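## Task

A microcentrifuge sits unfixed on a desk, and its rotor already holds four capped 1 mL tubes: yellow, orange, green and red. From the unfixed rack next to it, pick up the 1 mL tube with the blue cap and the 1 mL tube with the violet cap. Lower each into an empty rotor hole until it hangs by its cap. Place them so that the six tubes, which differ only in cap colour and contents, are balanced about the rotor axis: equal volumes facing each other, or three equal volumes spaced 120 degrees apart. Turning the rotor is allowed. Every white-capped tube must finish in the rack. Then close the lid and latch it by pressing down its front edge; when it is locked, the blue lamp next to the LID key lights. Next, start the machine with the SPIN key. Key labels are printed directly above the keys, the display shows SPINNING while the machine runs, and a second SPIN press stops it. The score drops if the lid is still moving quickly when it is about a finger's width above its latched rest position. Release the gripper at the end. The robot must not fall over or finish tilted, or the task fails.

## Robot and tools

ROBOT. TidyBot++ has a base on four powered casters (0.54 m long, 0.50 m wide, 0.38 m tall) and one seven-joint arm with a two-finger gripper. The shoulder sits 0.12 m ahead of the base centre and 0.68 m above the floor. The segments are: upper arm 0.42 m, forearm 0.31 m, and hand 0.31 m from the wrist to the hand point. The arm starts folded with the hand pointing down; the wrist then juts up to 0.08 m past the base front, and the elbow can be up to 1.15 m high. There are two cameras. base_camera is a 644x364 pinhole camera. wrist_camera is a 644x476 fisheye that looks along the hand.

FRAMES. All frames use metres. The base frame has its origin on the floor under the base centre, with x forward, y left and z up. hand_pose and hand_target are given in this frame. They describe the point midway between the finger pads: the hand's z axis runs out along the fingers, and the fingers close along its y axis. base_odometry counts wheel rotation only, so slipping shows up as travel. It is expressed in the frame the base had at scene start, and its heading is in radians, positive to the left, from -3.142 to 3.142. base_tilt is in degrees, with forward and right leans positive.

move. Each call runs one action, built from any of base, joints, target and speeds. The keys cameras and blocking are not part of the action. All motions start together.
- base: an object that gives relative offsets from where the base last reported itself. translate_m is forward distance (-2 to 2). strafe_m is sideways distance, left positive (-2 to 2). rotate_rad is a turn in radians, counter-clockwise from above positive (-6.3 to 6.3). Given together, translate_m and strafe_m make the base drive straight to that point.
- joints: absolute angles in radians, by name. joint_1_rad turns the whole arm, positive clockwise from above, which is opposite to heading. joint_2_rad is the shoulder: 0 is upright, positive leans forward, range ±2.249. joint_3_rad twists the upper arm. joint_4_rad is the elbow: 0 is straight, range ±2.579, and with joint_3 at 3.14 a negative value bends it forward. joint_5_rad twists the forearm. joint_6_rad is the wrist, range ±2.099; negative bends the hand forward. joint_7_rad rolls the hand: with the hand pointing down, positive is counter-clockwise from above, and at 1.57 the fingers open toward the robot's left and right. Joints 1, 3, 5 and 7 have no limit but take the shorter way round, so rotate them in steps of less than half a turn. Tolerances for done are ±0.039 for joints 1-4 and ±0.095 for joints 5-7. gripper_pos runs from 0 (open) to 1 (closed), tolerance ±0.03; the gap is roughly 85*(1-gripper_pos) mm.
- target: a single list of seven numbers [x, y, z, qw, qx, qy, qz]. It is an absolute hand pose in the base frame, position in metres followed by a quaternion. The only joints entry allowed alongside it is gripper_pos. The hand counts as done within 10 mm and 2 degrees, and usually lands within about 3 cm. To correct, add (desired minus hand_pose) to your last target. To keep the hand in place, resend hand_target. Poses out of reach wander for up to 10 s and then report time_out.
- speeds: caps for this action only. translate_m and strafe_m take 0.05-0.5 m/s; rotate_rad takes 0.1-1.57 rad/s. For a combined translate and strafe move, put the speed under just one of them.
- cameras: a list of base_camera, wrist_camera or all. If you leave it out you get all images; an empty list gives none.
- blocking: true is the default and waits until everything is at rest. false returns after about 0.5 s while the motion continues.
An action lasts at most 15 s, and base moves time out after 14 s. Unknown keys make the call invalid, and out-of-range values get it refused.

OTHER TOOLS. wait(seconds 0-10, cameras) lets time pass. stop(cameras) brakes every running motion. zoom_image(camera, region [x0, y0, x1, y1] in pixels, at most 504x504) enlarges part of that camera's latest image. finished_scene(scene 1 or 2) ends the scene for good, and later calls in the same reply go to the next scene.

RESULTS. Each result reports joint_positions, hand_pose, hand_target, base_odometry, base_tilt, and motor_effort as a percent of maximum with the last action's peak in brackets. A pictures line lists the order of the images. base_status, joint_status and hand_status use these words: moving, done, off_target (resting away from the target and perhaps still pushing), stopped, contact_stop, time_out, not_followed, torque_fault and limit_stop_at_motor_heat. A move line summarises the worst status. Other lines that can appear: earlier move (for a non-blocking move, shown by wait(0)), on_its_own, joint command not followed or pose unreachable with a cause:, ARM HIT, MOTOR HOT and OVER-TEMPERATURE FAULT. A refused call, or a stop you did not command, cancels the later move, wait and finished_scene calls in that reply.

CAUTIONS. The arm does not steer around the desk and keeps pushing once it touches it. A hand pointing down reaches at most about 0.94 m above the floor, and only close to the base. A held tube makes the arm sag; correct using the readings, and never command a joint to its current reading while holding something. When a held object touches down, hand_pose stops descending. Avoid any torque fault (limits 104.5 N m for joints 1-4 and 51.3 N m for joints 5-7): it freezes the arm for 10 s. Do not drive or turn while the arm is caught on something high. Do not reach far over furniture from the folded pose, and do not swing a stretched arm sideways; either can tip the robot. Avoid dropping tubes, fast swings, squeezing a part that is resting on something, knocking the loose centrifuge or rack, and slamming the lid. Holding loads or a stretched arm for long heats the motors. Loose objects may occasionally get nudged.

Each tool is called after "Call:" as name([rows], argument=value, ...), one row to a line, values as JSON.

## Session

Call:
move()

Scene clock: 0.00 s.
base_odometry: x=+0.000 y=+0.000 heading=+0.000
base_tilt: forward=-0.3 right=-0.4
base_status: not commanded
joint_positions: joint_1_rad=+0.010 joint_2_rad=-0.395 joint_3_rad=+3.123 joint_4_rad=-2.529 joint_5_rad=+0.001 joint_6_rad=-0.889 joint_7_rad=+1.537 gripper_pos=+0.000
joint_status: not commanded
motor_effort: joint_1_rad=-1 joint_2_rad=-1 joint_3_rad=+0 joint_4_rad=+15 joint_5_rad=+0 joint_6_rad=+1 joint_7_rad=+0
hand_pose: x=+0.2595 y=+0.0014 z=+0.5932 quat_wxyz=(+0.003, +0.998, -0.013, +0.059) (m; base frame)
hand_target: x=+0.2585 y=+0.0014 z=+0.5926 quat_wxyz=(+0.003, +0.998, -0.013, +0.058) (m; base frame)
hand_status: not commanded
pictures: base_camera, wrist_camera

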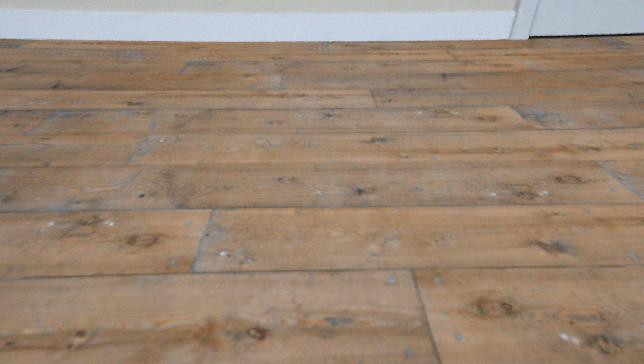

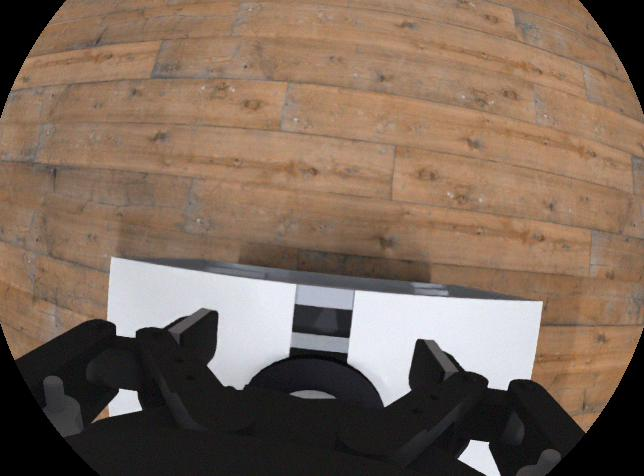

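Call:
move(base={"rotate_rad": 1.2}, cameras=["base_camera"])

Scene clock: 2.13 s.
move: done
base_odometry: x=+0.000 y=+0.000 heading=+1.199
base_tilt: forward=-0.4 right=-0.3
base_status: done
joint_positions: joint_1_rad=+0.010 joint_2_rad=-0.395 joint_3_rad=+3.123 joint_4_rad=-2.529 joint_5_rad=+0.001 joint_6_rad=-0.889 joint_7_rad=+1.537 gripper_pos=+0.000
joint_status: not commanded
motor_effort: joint_1_rad=-1(2) joint_2_rad=-1(1) joint_3_rad=+0(1) joint_4_rad=+15(15) joint_5_rad=+0(1) joint_6_rad=+1(1) joint_7_rad=-1(1)
hand_pose: x=+0.2595 y=+0.0014 z=+0.5932 quat_wxyz=(+0.003, +0.998, -0.013, +0.059) (m; base frame)
hand_target: x=+0.2585 y=+0.0014 z=+0.5926 quat_wxyz=(+0.003, +0.998, -0.013, +0.058) (m; base frame)
hand_status: not commanded
pictures: base_camera

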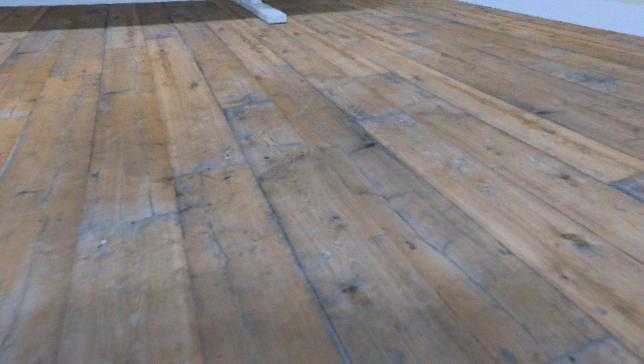

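Call:
move(base={"rotate_rad": 0.3}, joints={"joint_6_rad": 0.35})

Scene clock: 4.17 s.
move: done
base_odometry: x=+0.000 y=+0.000 heading=+1.499
base_tilt: forward=-0.4 right=-0.4
base_status: done
joint_positions: joint_1_rad=+0.010 joint_2_rad=-0.395 joint_3_rad=+3.123 joint_4_rad=-2.525 joint_5_rad=+0.001 joint_6_rad=+0.311 joint_7_rad=+1.537 gripper_pos=+0.000
joint_status: all done
motor_effort: joint_1_rad=-1(2) joint_2_rad=-6(6) joint_3_rad=+0(1) joint_4_rad=+19(20) joint_5_rad=+0(1) joint_6_rad=+8(9) joint_7_rad=+0(1)
hand_pose: x=+0.5249 y=+0.0052 z=+0.8267 quat_wxyz=(-0.009, +0.789, -0.008, +0.614) (m; base frame)
hand_target: x=+0.5264 y=+0.0052 z=+0.8354 quat_wxyz=(-0.010, +0.779, -0.008, +0.627) (m; base frame)
hand_status: not commanded
pictures: base_camera, wrist_camera

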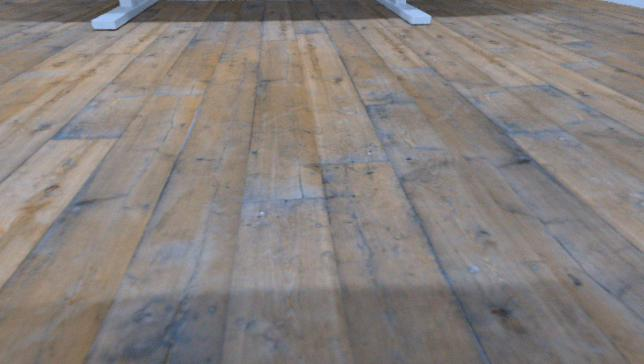

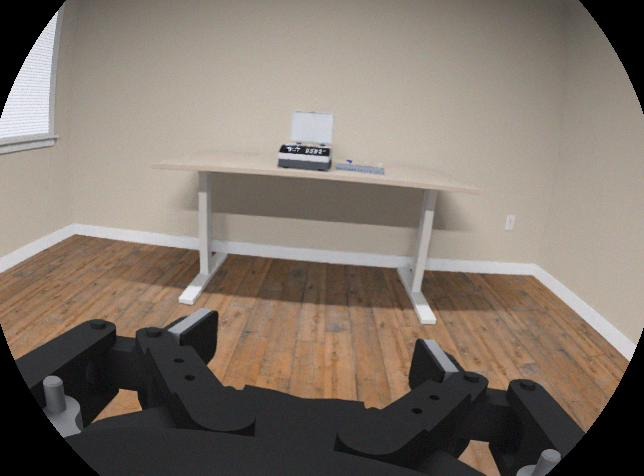

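Call:
zoom_image(camera="wrist_camera", region=[220, 90, 440, 250])

Scaled by 2.291.

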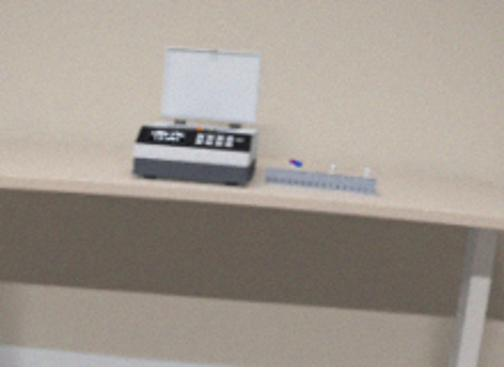

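Call:
move(base={"translate_m": 0.85, "rotate_rad": -0.13})

Call:
zoom_image(camera="wrist_camera", region=[180, 60, 500, 300])

Scene clock: 8.33 s.
move: done
base_odometry: x=+0.061 y=+0.848 heading=+1.368
base_tilt: forward=-0.3 right=-0.3
base_status: done
joint_positions: joint_1_rad=+0.010 joint_2_rad=-0.396 joint_3_rad=+3.124 joint_4_rad=-2.525 joint_5_rad=+0.001 joint_6_rad=+0.314 joint_7_rad=+1.537 gripper_pos=+0.000
joint_status: not commanded
motor_effort: joint_1_rad=-1(2) joint_2_rad=-6(7) joint_3_rad=+0(2) joint_4_rad=+20(20) joint_5_rad=+0(1) joint_6_rad=+8(9) joint_7_rad=+0(1)
hand_pose: x=+0.5251 y=+0.0051 z=+0.8276 quat_wxyz=(-0.009, +0.788, -0.008, +0.615) (m; base frame)
hand_target: x=+0.5264 y=+0.0052 z=+0.8354 quat_wxyz=(-0.010, +0.779, -0.008, +0.627) (m; base frame)
hand_status: not commanded
pictures: base_camera, wrist_camera

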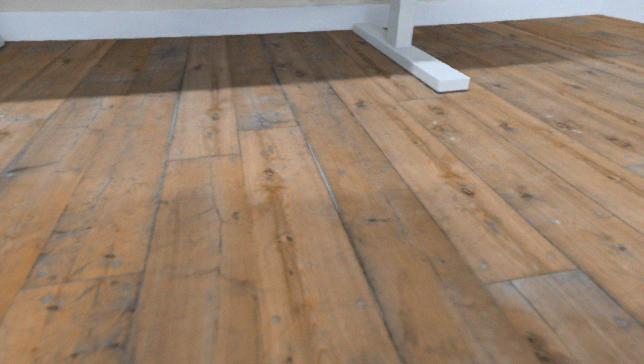

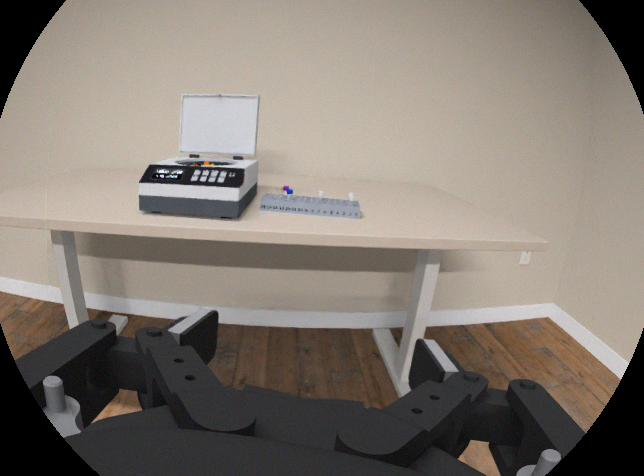

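Scaled by 1.575.

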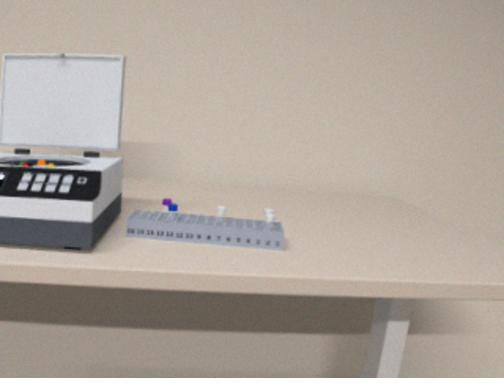

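Call:
move(base={"translate_m": 0.2}, joints={"joint_2_rad": 0.0, "joint_4_rad": -1.2, "joint_6_rad": -1.05, "joint_1_rad": 0.0, "joint_3_rad": 3.1416, "joint_5_rad": 0.0, "joint_7_rad": 1.5708})

Call:
zoom_image(camera="wrist_camera", region=[60, 60, 480, 370])

Scene clock: 11.93 s.
move: done
base_odometry: x=+0.101 y=+1.044 heading=+1.369
base_tilt: forward=-0.3 right=-0.3
base_status: done
joint_positions: joint_1_rad=+0.010 joint_2_rad=-0.024 joint_3_rad=+3.128 joint_4_rad=-1.209 joint_5_rad=+0.001 joint_6_rad=-1.001 joint_7_rad=+1.537 gripper_pos=+0.000
joint_status: all done
motor_effort: joint_1_rad=-1(2) joint_2_rad=-19(20) joint_3_rad=+0(1) joint_4_rad=+20(23) joint_5_rad=+0(1) joint_6_rad=+7(10) joint_7_rad=-1(3)
hand_pose: x=+0.6544 y=+0.0028 z=+1.0409 quat_wxyz=(-0.008, +0.888, -0.013, +0.460) (m; base frame)
hand_target: x=+0.6542 y=+0.0013 z=+1.0209 quat_wxyz=(+0.000, +0.902, +0.000, +0.431) (m; base frame)
hand_status: not commanded
pictures: base_camera, wrist_camera

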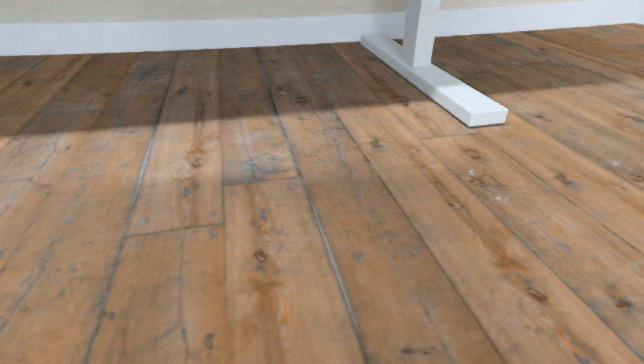

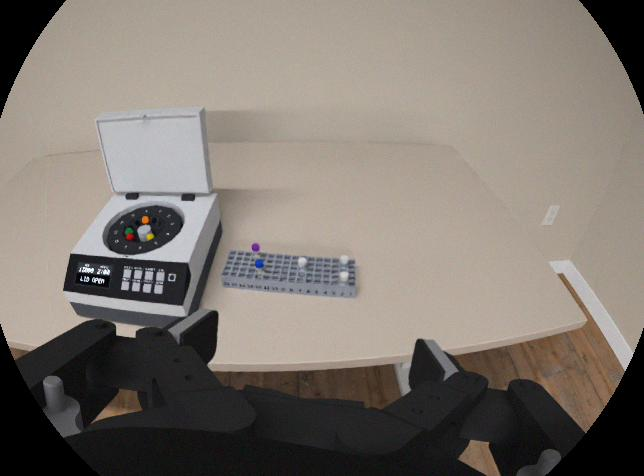

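Scaled by 1.200.

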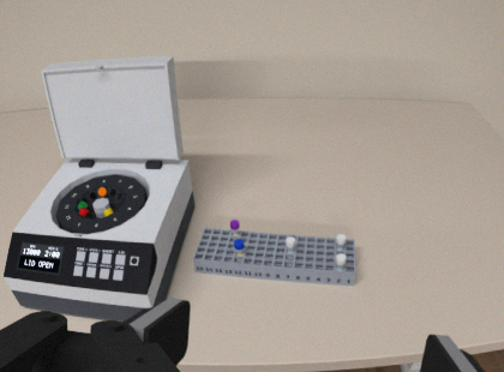

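Call:
zoom_image(camera="wrist_camera", region=[60, 180, 230, 320])

Call:
zoom_image(camera="wrist_camera", region=[210, 220, 370, 310])

Scaled by 2.965.

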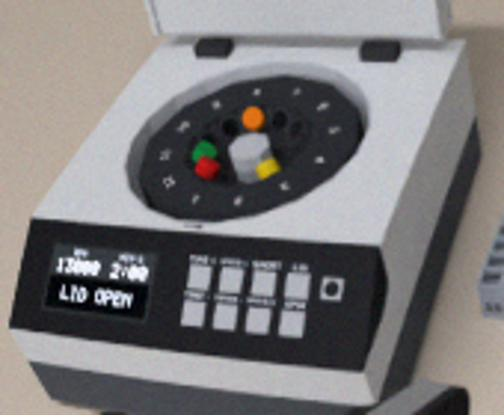

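Scaled by 3.150.

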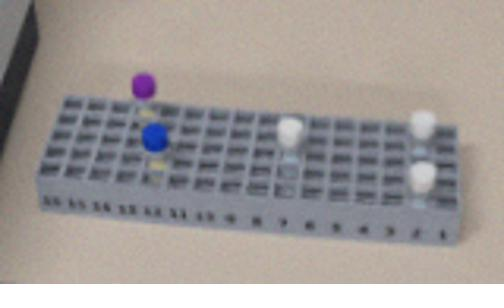

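Call:
move(joints={"joint_1_rad": 0.0, "joint_2_rad": -0.35, "joint_3_rad": 3.1416, "joint_4_rad": -1.5, "joint_5_rad": 0.0, "joint_6_rad": -1.6, "joint_7_rad": 1.5708}, cameras=[])

Call:
move(base={"translate_m": 0.36, "strafe_m": 0.22, "rotate_rad": -0.08})

Scene clock: 15.57 s.
move: done
base_odometry: x=+0.101 y=+1.044 heading=+1.369
base_tilt: forward=-0.3 right=-0.3
base_status: not commanded
joint_positions: joint_1_rad=+0.010 joint_2_rad=-0.338 joint_3_rad=+3.129 joint_4_rad=-1.474 joint_5_rad=+0.001 joint_6_rad=-1.553 joint_7_rad=+1.537 gripper_pos=+0.000
joint_status: all done
motor_effort: joint_1_rad=-1(2) joint_2_rad=-6(21) joint_3_rad=+0(1) joint_4_rad=+17(20) joint_5_rad=+0(1) joint_6_rad=+3(8) joint_7_rad=-1(2)
hand_pose: x=+0.4006 y=+0.0026 z=+0.9311 quat_wxyz=(-0.001, +0.974, -0.015, +0.224) (m; base frame)
hand_target: x=+0.3805 y=+0.0013 z=+0.9177 quat_wxyz=(+0.000, +0.981, +0.000, +0.195) (m; base frame)
hand_status: not commanded
pictures: none
No camera images: "cameras" was empty.

Scene clock: 17.70 s.
move: done
base_odometry: x=-0.042 y=+1.441 heading=+1.288
base_tilt: forward=-0.3 right=-0.4
base_status: done
joint_positions: joint_1_rad=+0.010 joint_2_rad=-0.340 joint_3_rad=+3.138 joint_4_rad=-1.476 joint_5_rad=+0.001 joint_6_rad=-1.558 joint_7_rad=+1.537 gripper_pos=+0.000
joint_status: not commanded
motor_effort: joint_1_rad=-2(2) joint_2_rad=-6(9) joint_3_rad=+0(2) joint_4_rad=+18(18) joint_5_rad=+1(1) joint_6_rad=+4(4) joint_7_rad=-1(1)
hand_pose: x=+0.3985 y=-0.0007 z=+0.9302 quat_wxyz=(-0.002, +0.975, -0.020, +0.222) (m; base frame)
hand_target: x=+0.3805 y=+0.0013 z=+0.9177 quat_wxyz=(+0.000, +0.981, +0.000, +0.195) (m; base frame)
hand_status: not commanded
pictures: base_camera, wrist_camera

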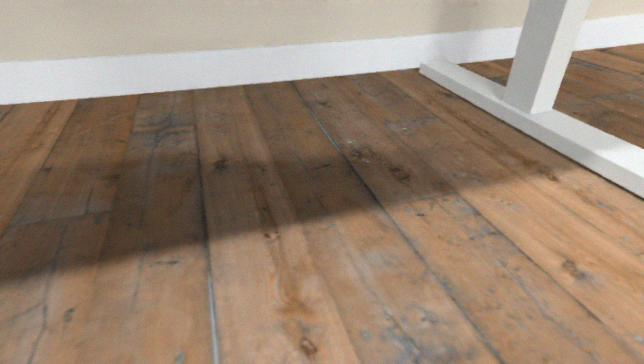

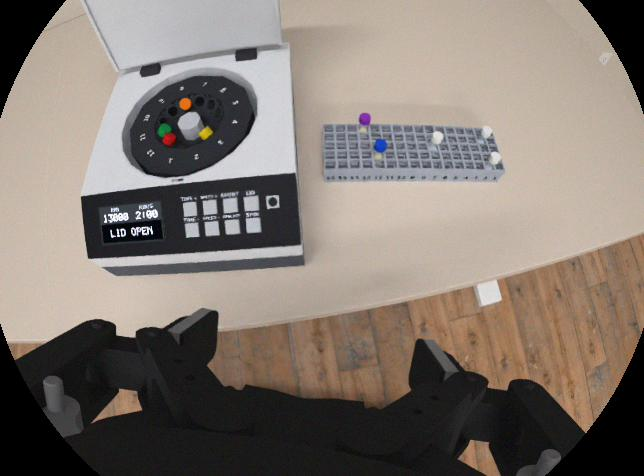

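Call:
zoom_image(camera="wrist_camera", region=[110, 60, 270, 190])

Call:
zoom_image(camera="wrist_camera", region=[310, 100, 510, 190])

Call:
zoom_image(camera="wrist_camera", region=[80, 170, 310, 280])

Scaled by 3.150.

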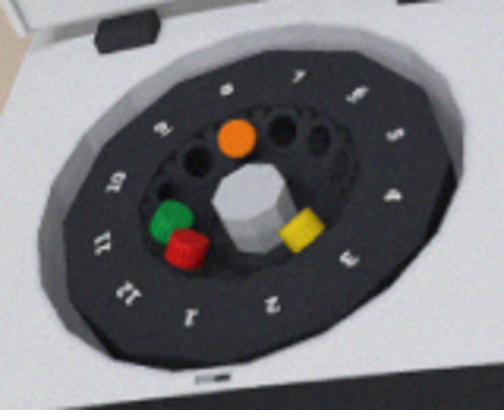

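Scaled by 2.520.

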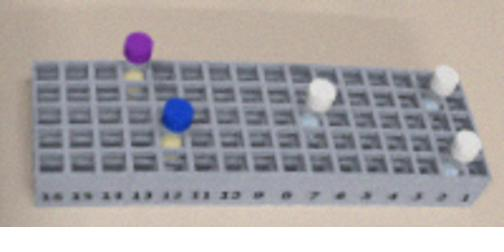

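Scaled by 2.191.

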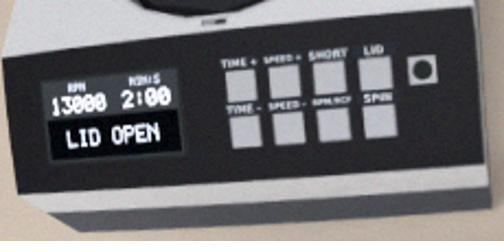

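Call:
move(base={"translate_m": 0.10}, joints={"joint_1_rad": -0.32, "joint_2_rad": 0.25, "joint_3_rad": 3.1416, "joint_4_rad": -0.80, "joint_5_rad": 0.0, "joint_6_rad": -2.05, "joint_7_rad": 1.5708}, cameras=["wrist_camera"])

Call:
zoom_image(camera="wrist_camera", region=[200, 90, 450, 290])

Scene clock: 22.33 s.
move: done
base_odometry: x=-0.014 y=+1.537 heading=+1.289
base_tilt: forward=-0.3 right=-0.3
base_status: done
joint_positions: joint_1_rad=-0.298 joint_2_rad=+0.235 joint_3_rad=+3.138 joint_4_rad=-0.811 joint_5_rad=+0.001 joint_6_rad=-2.005 joint_7_rad=+1.537 gripper_pos=+0.000
joint_status: all done
motor_effort: joint_1_rad=-1(2) joint_2_rad=-24(25) joint_3_rad=+0(1) joint_4_rad=+15(18) joint_5_rad=+0(1) joint_6_rad=+0(5) joint_7_rad=+0(2)
hand_pose: x=+0.4990 y=+0.1190 z=+0.9384 quat_wxyz=(-0.007, +0.990, +0.133, +0.045) (m; base frame)
hand_target: x=+0.4885 y=+0.1239 z=+0.9349 quat_wxyz=(-0.003, +0.987, +0.159, +0.021) (m; base frame)
hand_status: not commanded
pictures: wrist_camera

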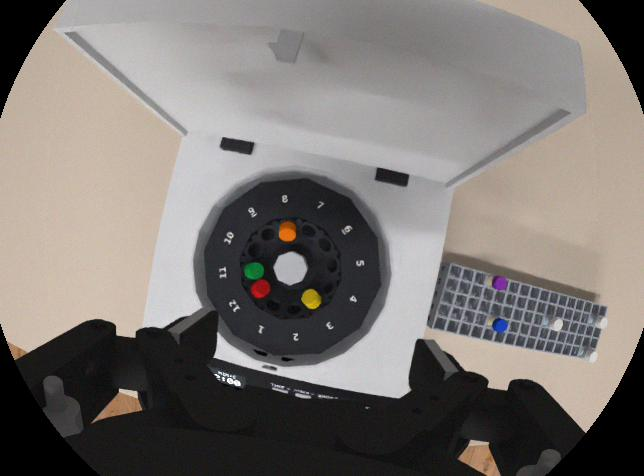

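Scaled by 2.016.

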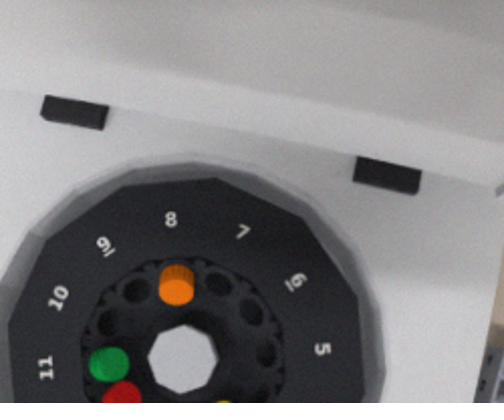

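Call:
zoom_image(camera="wrist_camera", region=[235, 210, 350, 325])

Call:
zoom_image(camera="wrist_camera", region=[425, 255, 615, 375])

Scaled by 4.383.

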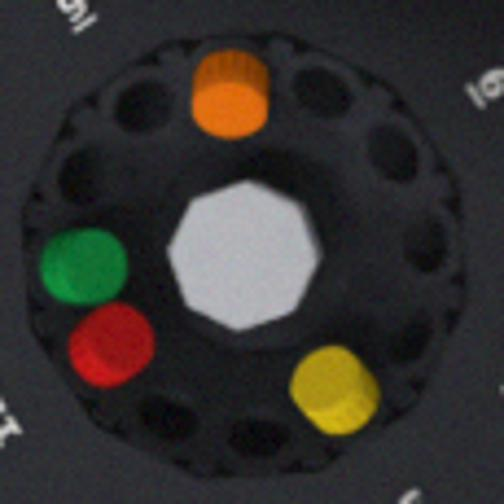

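Scaled by 2.653.

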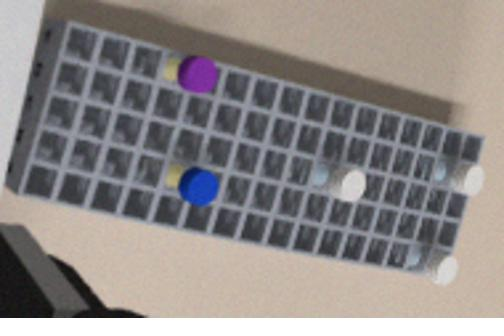

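Call:
zoom_image(camera="wrist_camera", region=[240, 240, 290, 305])

Call:
zoom_image(camera="wrist_camera", region=[265, 210, 345, 270])

Scaled by 7.754.

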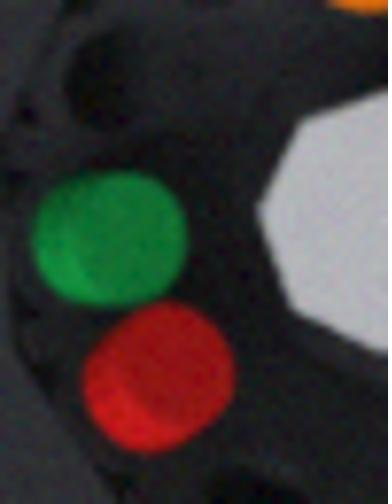

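Scaled by 6.300.

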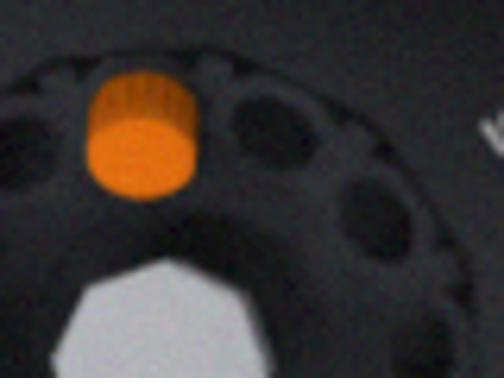

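Call:
move(joints={"gripper_pos": 0.85}, cameras=["wrist_camera"])

Call:
zoom_image(camera="wrist_camera", region=[220, 270, 430, 430])

Scene clock: 27.30 s.
move: done
base_odometry: x=-0.014 y=+1.537 heading=+1.289
base_tilt: forward=-0.4 right=-0.3
base_status: not commanded
joint_positions: joint_1_rad=-0.298 joint_2_rad=+0.235 joint_3_rad=+3.138 joint_4_rad=-0.811 joint_5_rad=+0.001 joint_6_rad=-2.007 joint_7_rad=+1.537 gripper_pos=+0.850
joint_status: all done
motor_effort: joint_1_rad=-1(2) joint_2_rad=-23(24) joint_3_rad=+0(0) joint_4_rad=+15(16) joint_5_rad=+0(0) joint_6_rad=+1(1) joint_7_rad=+0(1)
hand_pose: x=+0.4983 y=+0.1188 z=+0.9384 quat_wxyz=(-0.007, +0.990, +0.133, +0.044) (m; base frame)
hand_target: x=+0.4885 y=+0.1239 z=+0.9349 quat_wxyz=(-0.003, +0.987, +0.159, +0.021) (m; base frame)
hand_status: not commanded
pictures: wrist_camera

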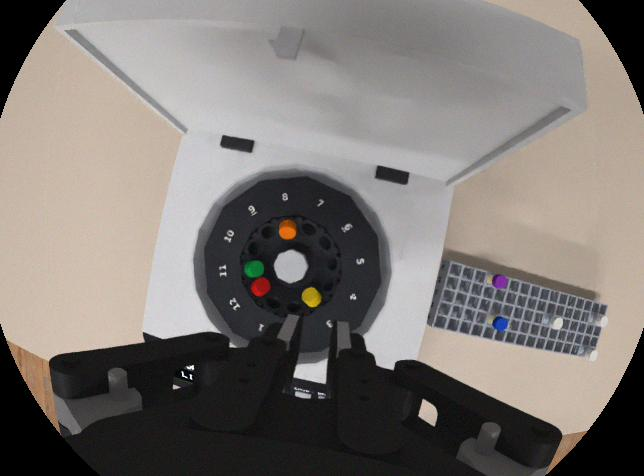

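Scaled by 2.400.

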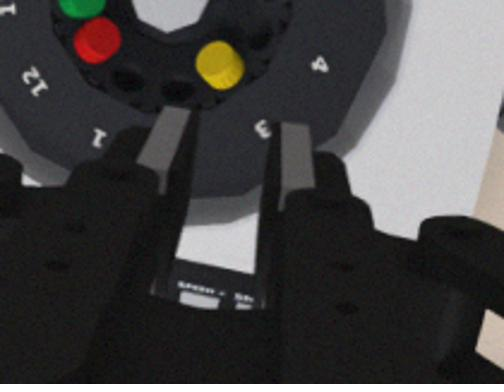

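Call:
zoom_image(camera="wrist_camera", region=[280, 300, 370, 390])

Scaled by 5.600.

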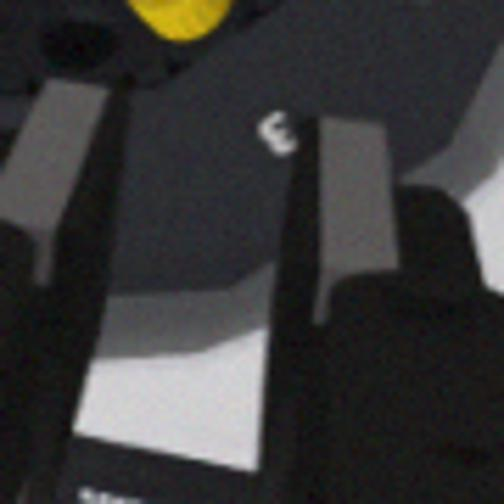

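Call:
move(joints={"joint_1_rad": 0.43, "joint_2_rad": 0.30, "joint_3_rad": 3.1416, "joint_4_rad": -0.92, "joint_5_rad": 0.0, "joint_6_rad": -1.96, "joint_7_rad": 2.15, "gripper_pos": 0.55}, cameras=[])

Call:
move(base={"strafe_m": 0.17}, joints={"joint_1_rad": 0.43, "joint_2_rad": 0.509, "joint_4_rad": -0.687, "joint_6_rad": -1.98, "joint_7_rad": 2.15, "joint_5_rad": 0.0, "joint_3_rad": 3.1416}, cameras=["wrist_camera"])

Scene clock: 35.03 s.
move: done
base_odometry: x=-0.014 y=+1.537 heading=+1.289
base_tilt: forward=-0.4 right=-0.3
base_status: not commanded
joint_positions: joint_1_rad=+0.411 joint_2_rad=+0.278 joint_3_rad=+3.139 joint_4_rad=-0.896 joint_5_rad=+0.001 joint_6_rad=-2.002 joint_7_rad=+2.071 gripper_pos=+0.550
joint_status: all done
motor_effort: joint_1_rad=-1(3) joint_2_rad=-26(27) joint_3_rad=+0(1) joint_4_rad=+15(16) joint_5_rad=+0(1) joint_6_rad=-1(1) joint_7_rad=-1(2)
hand_pose: x=+0.4816 y=-0.1559 z=+0.8970 quat_wxyz=(-0.007, +0.999, +0.046, -0.015) (m; base frame)
hand_target: x=+0.4901 y=-0.1687 z=+0.8807 quat_wxyz=(-0.009, +0.997, +0.075, -0.017) (m; base frame)
hand_status: not commanded
pictures: none
No camera images: "cameras" was empty.

Scene clock: 36.53 s.
move: done
base_odometry: x=-0.178 y=+1.585 heading=+1.288
base_tilt: forward=-0.3 right=-0.3
base_status: done
joint_positions: joint_1_rad=+0.418 joint_2_rad=+0.497 joint_3_rad=+3.139 joint_4_rad=-0.699 joint_5_rad=+0.001 joint_6_rad=-2.002 joint_7_rad=+2.072 gripper_pos=+0.550
joint_status: all done
motor_effort: joint_1_rad=-1(4) joint_2_rad=-33(34) joint_3_rad=+0(2) joint_4_rad=+15(16) joint_5_rad=+0(1) joint_6_rad=-1(2) joint_7_rad=-1(1)
hand_pose: x=+0.5546 y=-0.1912 z=+0.8560 quat_wxyz=(-0.013, +0.999, +0.043, -0.025) (m; base frame)
hand_target: x=+0.5621 y=-0.2017 z=+0.8532 quat_wxyz=(-0.008, +0.997, +0.075, -0.015) (m; base frame)
hand_status: not commanded
pictures: wrist_camera

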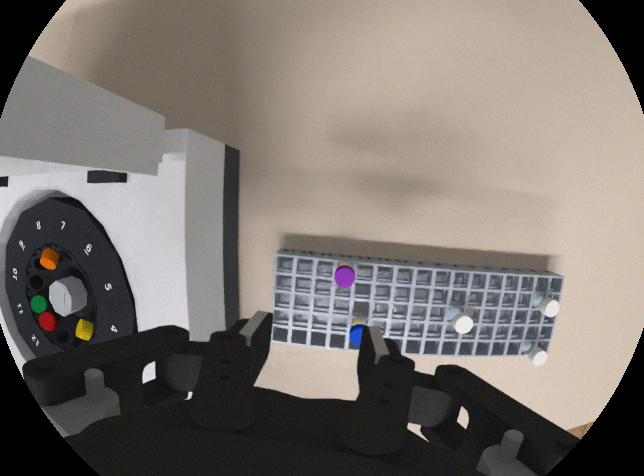

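Call:
move(joints={"joint_1_rad": 0.438, "joint_2_rad": 0.47, "joint_3_rad": 3.1416, "joint_4_rad": -0.846, "joint_5_rad": 0.0, "joint_6_rad": -1.80, "joint_7_rad": 2.15}, cameras=["wrist_camera"])

Call:
zoom_image(camera="wrist_camera", region=[240, 250, 420, 400])

Scene clock: 39.13 s.
move: done
base_odometry: x=-0.178 y=+1.585 heading=+1.288
base_tilt: forward=-0.4 right=-0.3
base_status: not commanded
joint_positions: joint_1_rad=+0.418 joint_2_rad=+0.497 joint_3_rad=+3.139 joint_4_rad=-0.825 joint_5_rad=+0.001 joint_6_rad=-1.847 joint_7_rad=+2.073 gripper_pos=+0.550
joint_status: all done
motor_effort: joint_1_rad=-1(2) joint_2_rad=-33(35) joint_3_rad=-1(1) joint_4_rad=+17(17) joint_5_rad=+0(1) joint_6_rad=+0(2) joint_7_rad=+0(2)
hand_pose: x=+0.5739 y=-0.1997 z=+0.8179 quat_wxyz=(-0.006, +0.999, +0.043, -0.012) (m; base frame)
hand_target: x=+0.5749 y=-0.2120 z=+0.8250 quat_wxyz=(+0.006, +0.997, +0.071, +0.011) (m; base frame)
hand_status: not commanded
pictures: wrist_camera

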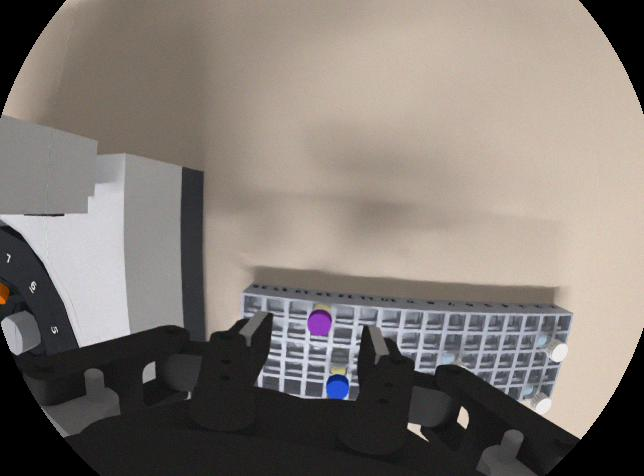

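Scaled by 2.800.

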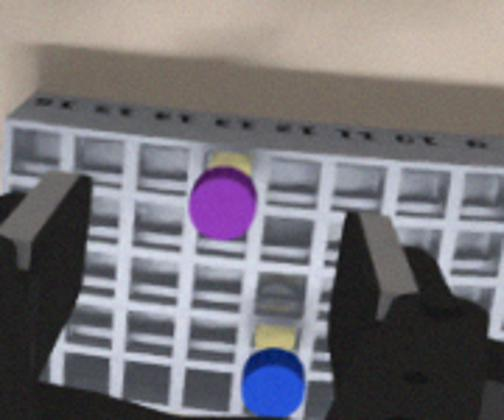

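Call:
move(joints={"joint_1_rad": 0.438, "joint_2_rad": 0.423, "joint_3_rad": 3.1416, "joint_4_rad": -1.004, "joint_5_rad": 0.0, "joint_6_rad": -1.662, "joint_7_rad": 2.15}, cameras=["wrist_camera"])

Call:
zoom_image(camera="wrist_camera", region=[240, 260, 420, 420])

Scene clock: 41.17 s.
move: done
base_odometry: x=-0.178 y=+1.585 heading=+1.288
base_tilt: forward=-0.3 right=-0.3
base_status: not commanded
joint_positions: joint_1_rad=+0.418 joint_2_rad=+0.456 joint_3_rad=+3.139 joint_4_rad=-0.981 joint_5_rad=+0.001 joint_6_rad=-1.709 joint_7_rad=+2.073 gripper_pos=+0.550
joint_status: all done
motor_effort: joint_1_rad=-2(2) joint_2_rad=-33(34) joint_3_rad=-1(1) joint_4_rad=+17(18) joint_5_rad=+0(1) joint_6_rad=+0(2) joint_7_rad=+0(2)
hand_pose: x=+0.5729 y=-0.1992 z=+0.7901 quat_wxyz=(-0.001, +0.999, +0.043, -0.002) (m; base frame)
hand_target: x=+0.5725 y=-0.2109 z=+0.7997 quat_wxyz=(+0.013, +0.997, +0.070, +0.023) (m; base frame)
hand_status: not commanded
pictures: wrist_camera

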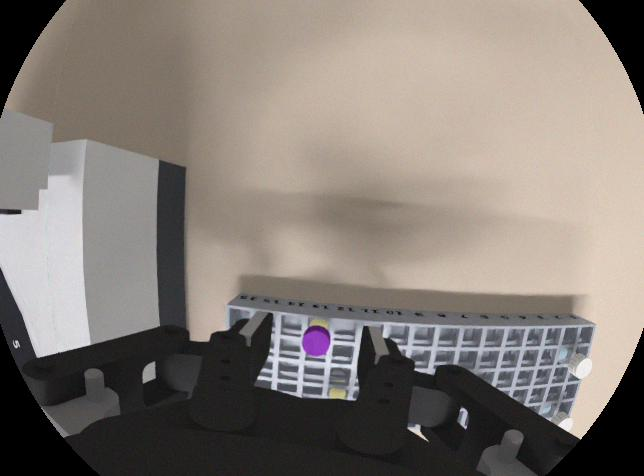

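Scaled by 2.800.

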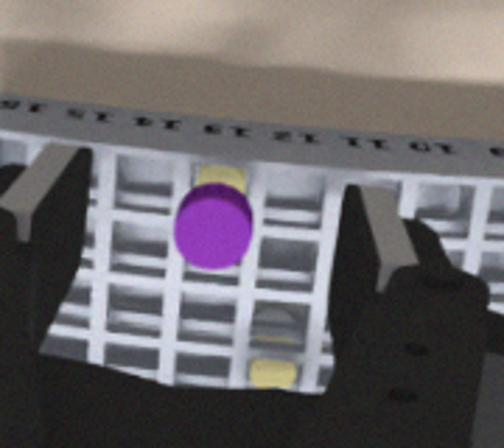

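Call:
move(joints={"gripper_pos": 0.9}, cameras=["wrist_camera"])

Call:
zoom_image(camera="wrist_camera", region=[240, 260, 420, 420])

Scene clock: 42.33 s.
move: done
base_odometry: x=-0.178 y=+1.585 heading=+1.288
base_tilt: forward=-0.3 right=-0.4
base_status: not commanded
joint_positions: joint_1_rad=+0.418 joint_2_rad=+0.456 joint_3_rad=+3.139 joint_4_rad=-0.981 joint_5_rad=+0.001 joint_6_rad=-1.705 joint_7_rad=+2.073 gripper_pos=+0.900
joint_status: all done
motor_effort: joint_1_rad=-1(2) joint_2_rad=-33(33) joint_3_rad=+0(1) joint_4_rad=+16(17) joint_5_rad=+1(1) joint_6_rad=-1(1) joint_7_rad=+0(1)
hand_pose: x=+0.5737 y=-0.1996 z=+0.7906 quat_wxyz=(+0.000, +0.999, +0.043, +0.000) (m; base frame)
hand_target: x=+0.5725 y=-0.2109 z=+0.7997 quat_wxyz=(+0.013, +0.997, +0.070, +0.023) (m; base frame)
hand_status: not commanded
pictures: wrist_camera

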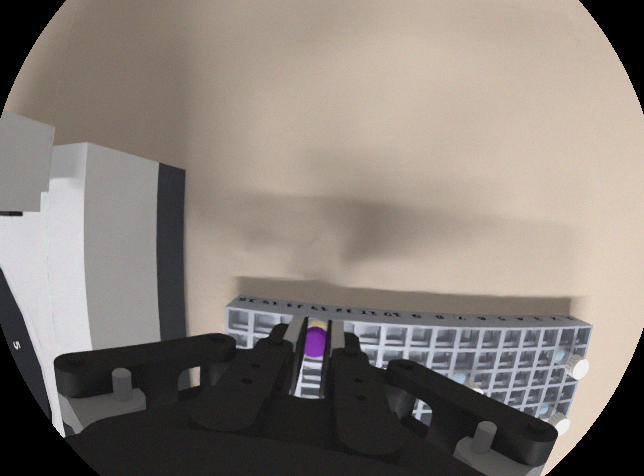

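Scaled by 2.800.

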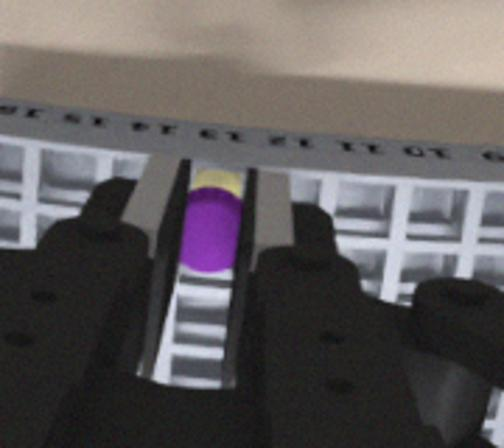

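Call:
move(joints={"gripper_pos": 0.94}, cameras=["wrist_camera"])

Call:
zoom_image(camera="wrist_camera", region=[270, 290, 360, 380])

Scene clock: 42.97 s.
move: done
base_odometry: x=-0.178 y=+1.585 heading=+1.288
base_tilt: forward=-0.3 right=-0.3
base_status: not commanded
joint_positions: joint_1_rad=+0.418 joint_2_rad=+0.456 joint_3_rad=+3.139 joint_4_rad=-0.981 joint_5_rad=+0.001 joint_6_rad=-1.705 joint_7_rad=+2.073 gripper_pos=+0.940
joint_status: all done
motor_effort: joint_1_rad=+0(1) joint_2_rad=-33(33) joint_3_rad=-1(1) joint_4_rad=+16(17) joint_5_rad=+0(0) joint_6_rad=+0(1) joint_7_rad=-1(1)
hand_pose: x=+0.5738 y=-0.1996 z=+0.7906 quat_wxyz=(+0.000, +0.999, +0.043, +0.000) (m; base frame)
hand_target: x=+0.5725 y=-0.2109 z=+0.7997 quat_wxyz=(+0.013, +0.997, +0.070, +0.023) (m; base frame)
hand_status: not commanded
pictures: wrist_camera

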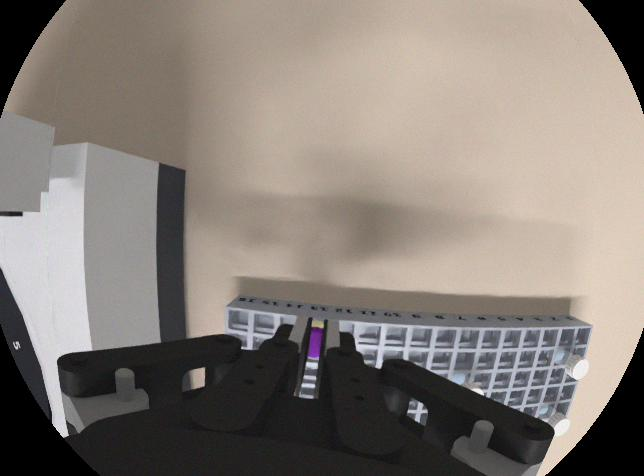

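Scaled by 5.600.

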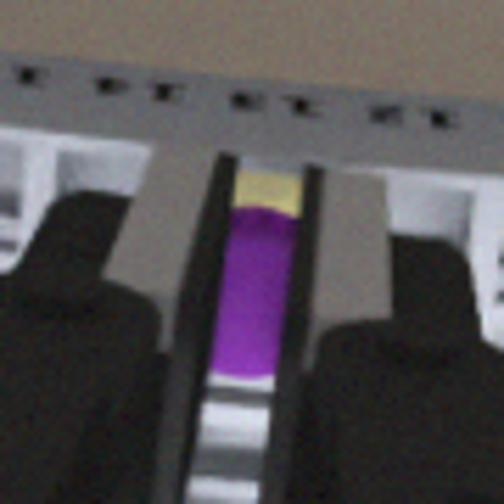

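Call:
move(joints={"gripper_pos": 0.65}, cameras=[])

Call:
move(joints={"joint_1_rad": 0.438, "joint_2_rad": 0.412, "joint_3_rad": 3.1416, "joint_4_rad": -1.045, "joint_5_rad": 0.0, "joint_6_rad": -1.630, "joint_7_rad": 2.15}, cameras=["wrist_camera"])

Call:
zoom_image(camera="wrist_camera", region=[250, 280, 390, 400])

Scene clock: 44.33 s.
move: done
base_odometry: x=-0.178 y=+1.585 heading=+1.288
base_tilt: forward=-0.3 right=-0.4
base_status: not commanded
joint_positions: joint_1_rad=+0.418 joint_2_rad=+0.456 joint_3_rad=+3.139 joint_4_rad=-0.981 joint_5_rad=+0.001 joint_6_rad=-1.705 joint_7_rad=+2.073 gripper_pos=+0.650
joint_status: all done
motor_effort: joint_1_rad=-1(2) joint_2_rad=-33(33) joint_3_rad=+0(1) joint_4_rad=+16(17) joint_5_rad=+0(0) joint_6_rad=+0(1) joint_7_rad=-1(1)
hand_pose: x=+0.5739 y=-0.1996 z=+0.7906 quat_wxyz=(+0.000, +0.999, +0.043, +0.000) (m; base frame)
hand_target: x=+0.5725 y=-0.2109 z=+0.7997 quat_wxyz=(+0.013, +0.997, +0.070, +0.023) (m; base frame)
hand_status: not commanded
pictures: none
No camera images: "cameras" was empty.

Scene clock: 45.03 s.
move: done
base_odometry: x=-0.178 y=+1.585 heading=+1.288
base_tilt: forward=-0.3 right=-0.4
base_status: not commanded
joint_positions: joint_1_rad=+0.418 joint_2_rad=+0.443 joint_3_rad=+3.139 joint_4_rad=-1.024 joint_5_rad=+0.001 joint_6_rad=-1.672 joint_7_rad=+2.073 gripper_pos=+0.650
joint_status: all done
motor_effort: joint_1_rad=-1(2) joint_2_rad=-32(34) joint_3_rad=-1(1) joint_4_rad=+16(18) joint_5_rad=+0(1) joint_6_rad=+0(1) joint_7_rad=+0(2)
hand_pose: x=+0.5712 y=-0.1984 z=+0.7830 quat_wxyz=(+0.000, +0.999, +0.043, +0.001) (m; base frame)
hand_target: x=+0.5704 y=-0.2099 z=+0.7922 quat_wxyz=(+0.013, +0.997, +0.070, +0.024) (m; base frame)
hand_status: not commanded
pictures: wrist_camera

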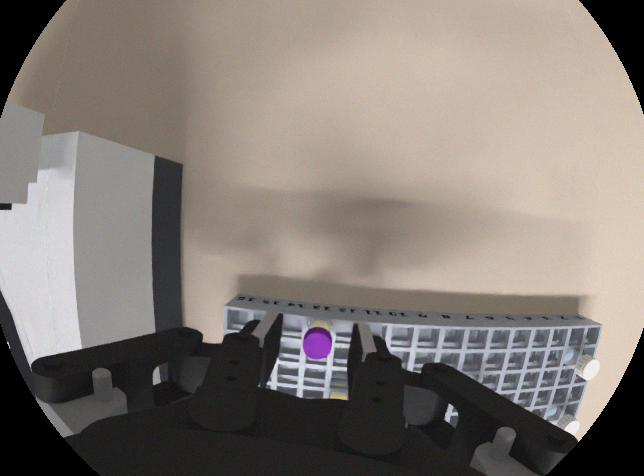

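Scaled by 3.600.

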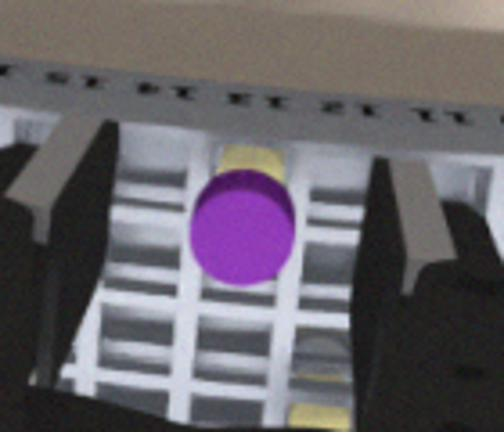

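Call:
move(joints={"joint_1_rad": 0.438, "joint_2_rad": 0.406, "joint_3_rad": 3.1416, "joint_4_rad": -1.075, "joint_5_rad": 0.0, "joint_6_rad": -1.606, "joint_7_rad": 2.15}, cameras=[])

Call:
move(joints={"gripper_pos": 0.9}, cameras=["wrist_camera"])

Call:
zoom_image(camera="wrist_camera", region=[270, 290, 360, 380])

Scene clock: 45.90 s.
move: done
base_odometry: x=-0.178 y=+1.585 heading=+1.288
base_tilt: forward=-0.3 right=-0.3
base_status: not commanded
joint_positions: joint_1_rad=+0.418 joint_2_rad=+0.436 joint_3_rad=+3.139 joint_4_rad=-1.055 joint_5_rad=+0.001 joint_6_rad=-1.647 joint_7_rad=+2.073 gripper_pos=+0.650
joint_status: all done
motor_effort: joint_1_rad=-1(2) joint_2_rad=-32(34) joint_3_rad=+0(1) joint_4_rad=+17(18) joint_5_rad=+0(2) joint_6_rad=+0(1) joint_7_rad=-1(2)
hand_pose: x=+0.5697 y=-0.1978 z=+0.7768 quat_wxyz=(+0.001, +0.999, +0.043, +0.002) (m; base frame)
hand_target: x=+0.5690 y=-0.2093 z=+0.7857 quat_wxyz=(+0.013, +0.997, +0.071, +0.024) (m; base frame)
hand_status: not commanded
pictures: none
No camera images: "cameras" was empty.

Scene clock: 46.57 s.
move: done
base_odometry: x=-0.178 y=+1.585 heading=+1.288
base_tilt: forward=-0.4 right=-0.4
base_status: not commanded
joint_positions: joint_1_rad=+0.418 joint_2_rad=+0.436 joint_3_rad=+3.139 joint_4_rad=-1.055 joint_5_rad=+0.001 joint_6_rad=-1.647 joint_7_rad=+2.073 gripper_pos=+0.889
joint_status: all done
motor_effort: joint_1_rad=-1(2) joint_2_rad=-32(33) joint_3_rad=+0(1) joint_4_rad=+17(17) joint_5_rad=+0(1) joint_6_rad=+0(1) joint_7_rad=+0(1)
hand_pose: x=+0.5697 y=-0.1978 z=+0.7771 quat_wxyz=(+0.001, +0.999, +0.043, +0.002) (m; base frame)
hand_target: x=+0.5690 y=-0.2093 z=+0.7857 quat_wxyz=(+0.013, +0.997, +0.071, +0.024) (m; base frame)
hand_status: not commanded
pictures: wrist_camera

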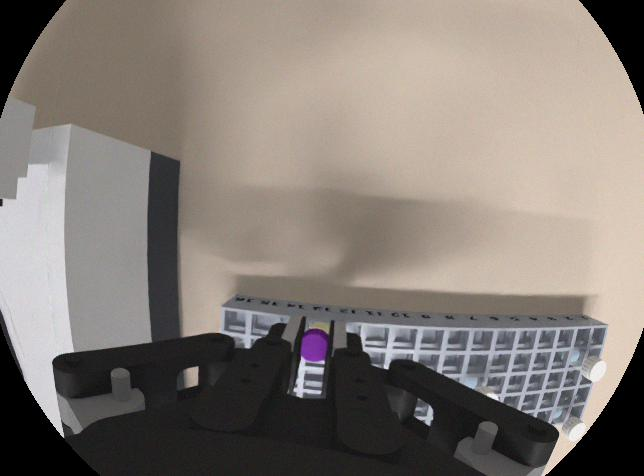

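Scaled by 5.600.

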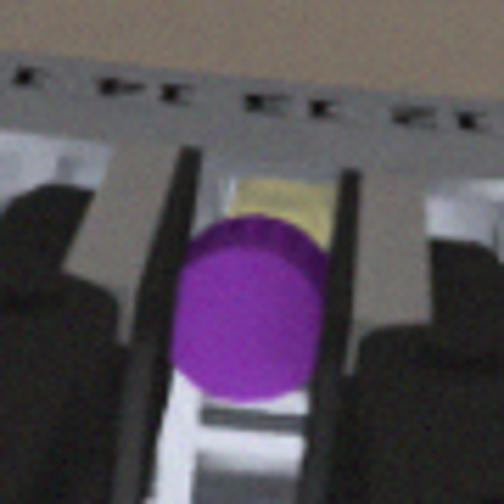

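Call:
move(joints={"gripper_pos": 0.94}, cameras=["wrist_camera"])

Call:
zoom_image(camera="wrist_camera", region=[270, 290, 360, 380])

Scene clock: 47.13 s.
move: done
base_odometry: x=-0.178 y=+1.585 heading=+1.288
base_tilt: forward=-0.4 right=-0.4
base_status: not commanded
joint_positions: joint_1_rad=+0.418 joint_2_rad=+0.436 joint_3_rad=+3.139 joint_4_rad=-1.055 joint_5_rad=+0.001 joint_6_rad=-1.647 joint_7_rad=+2.073 gripper_pos=+0.916
joint_status: all done
motor_effort: joint_1_rad=-2(2) joint_2_rad=-32(33) joint_3_rad=-1(1) joint_4_rad=+17(17) joint_5_rad=+0(0) joint_6_rad=-1(1) joint_7_rad=-1(1)
hand_pose: x=+0.5697 y=-0.1978 z=+0.7772 quat_wxyz=(+0.001, +0.999, +0.043, +0.002) (m; base frame)
hand_target: x=+0.5690 y=-0.2093 z=+0.7857 quat_wxyz=(+0.013, +0.997, +0.071, +0.024) (m; base frame)
hand_status: not commanded
pictures: wrist_camera

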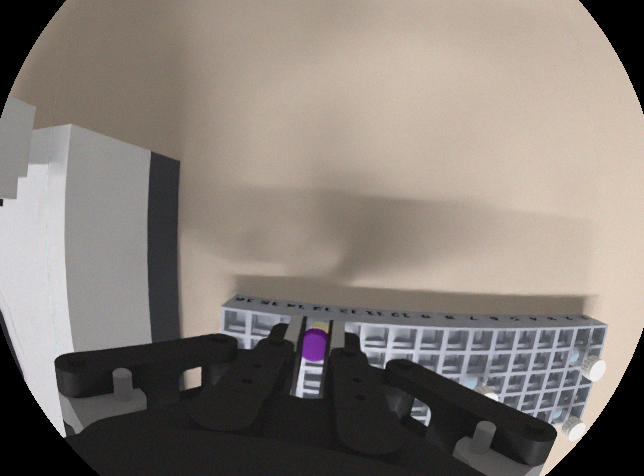

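Scaled by 5.600.

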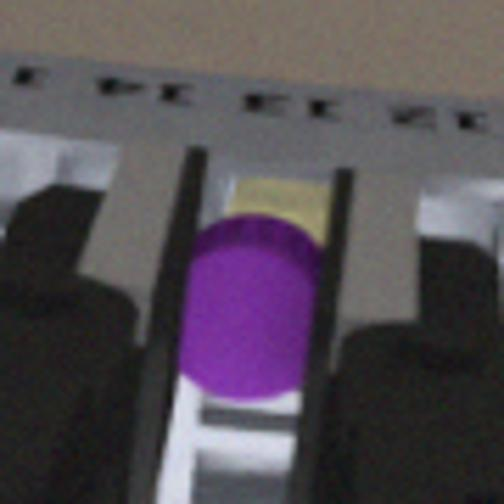

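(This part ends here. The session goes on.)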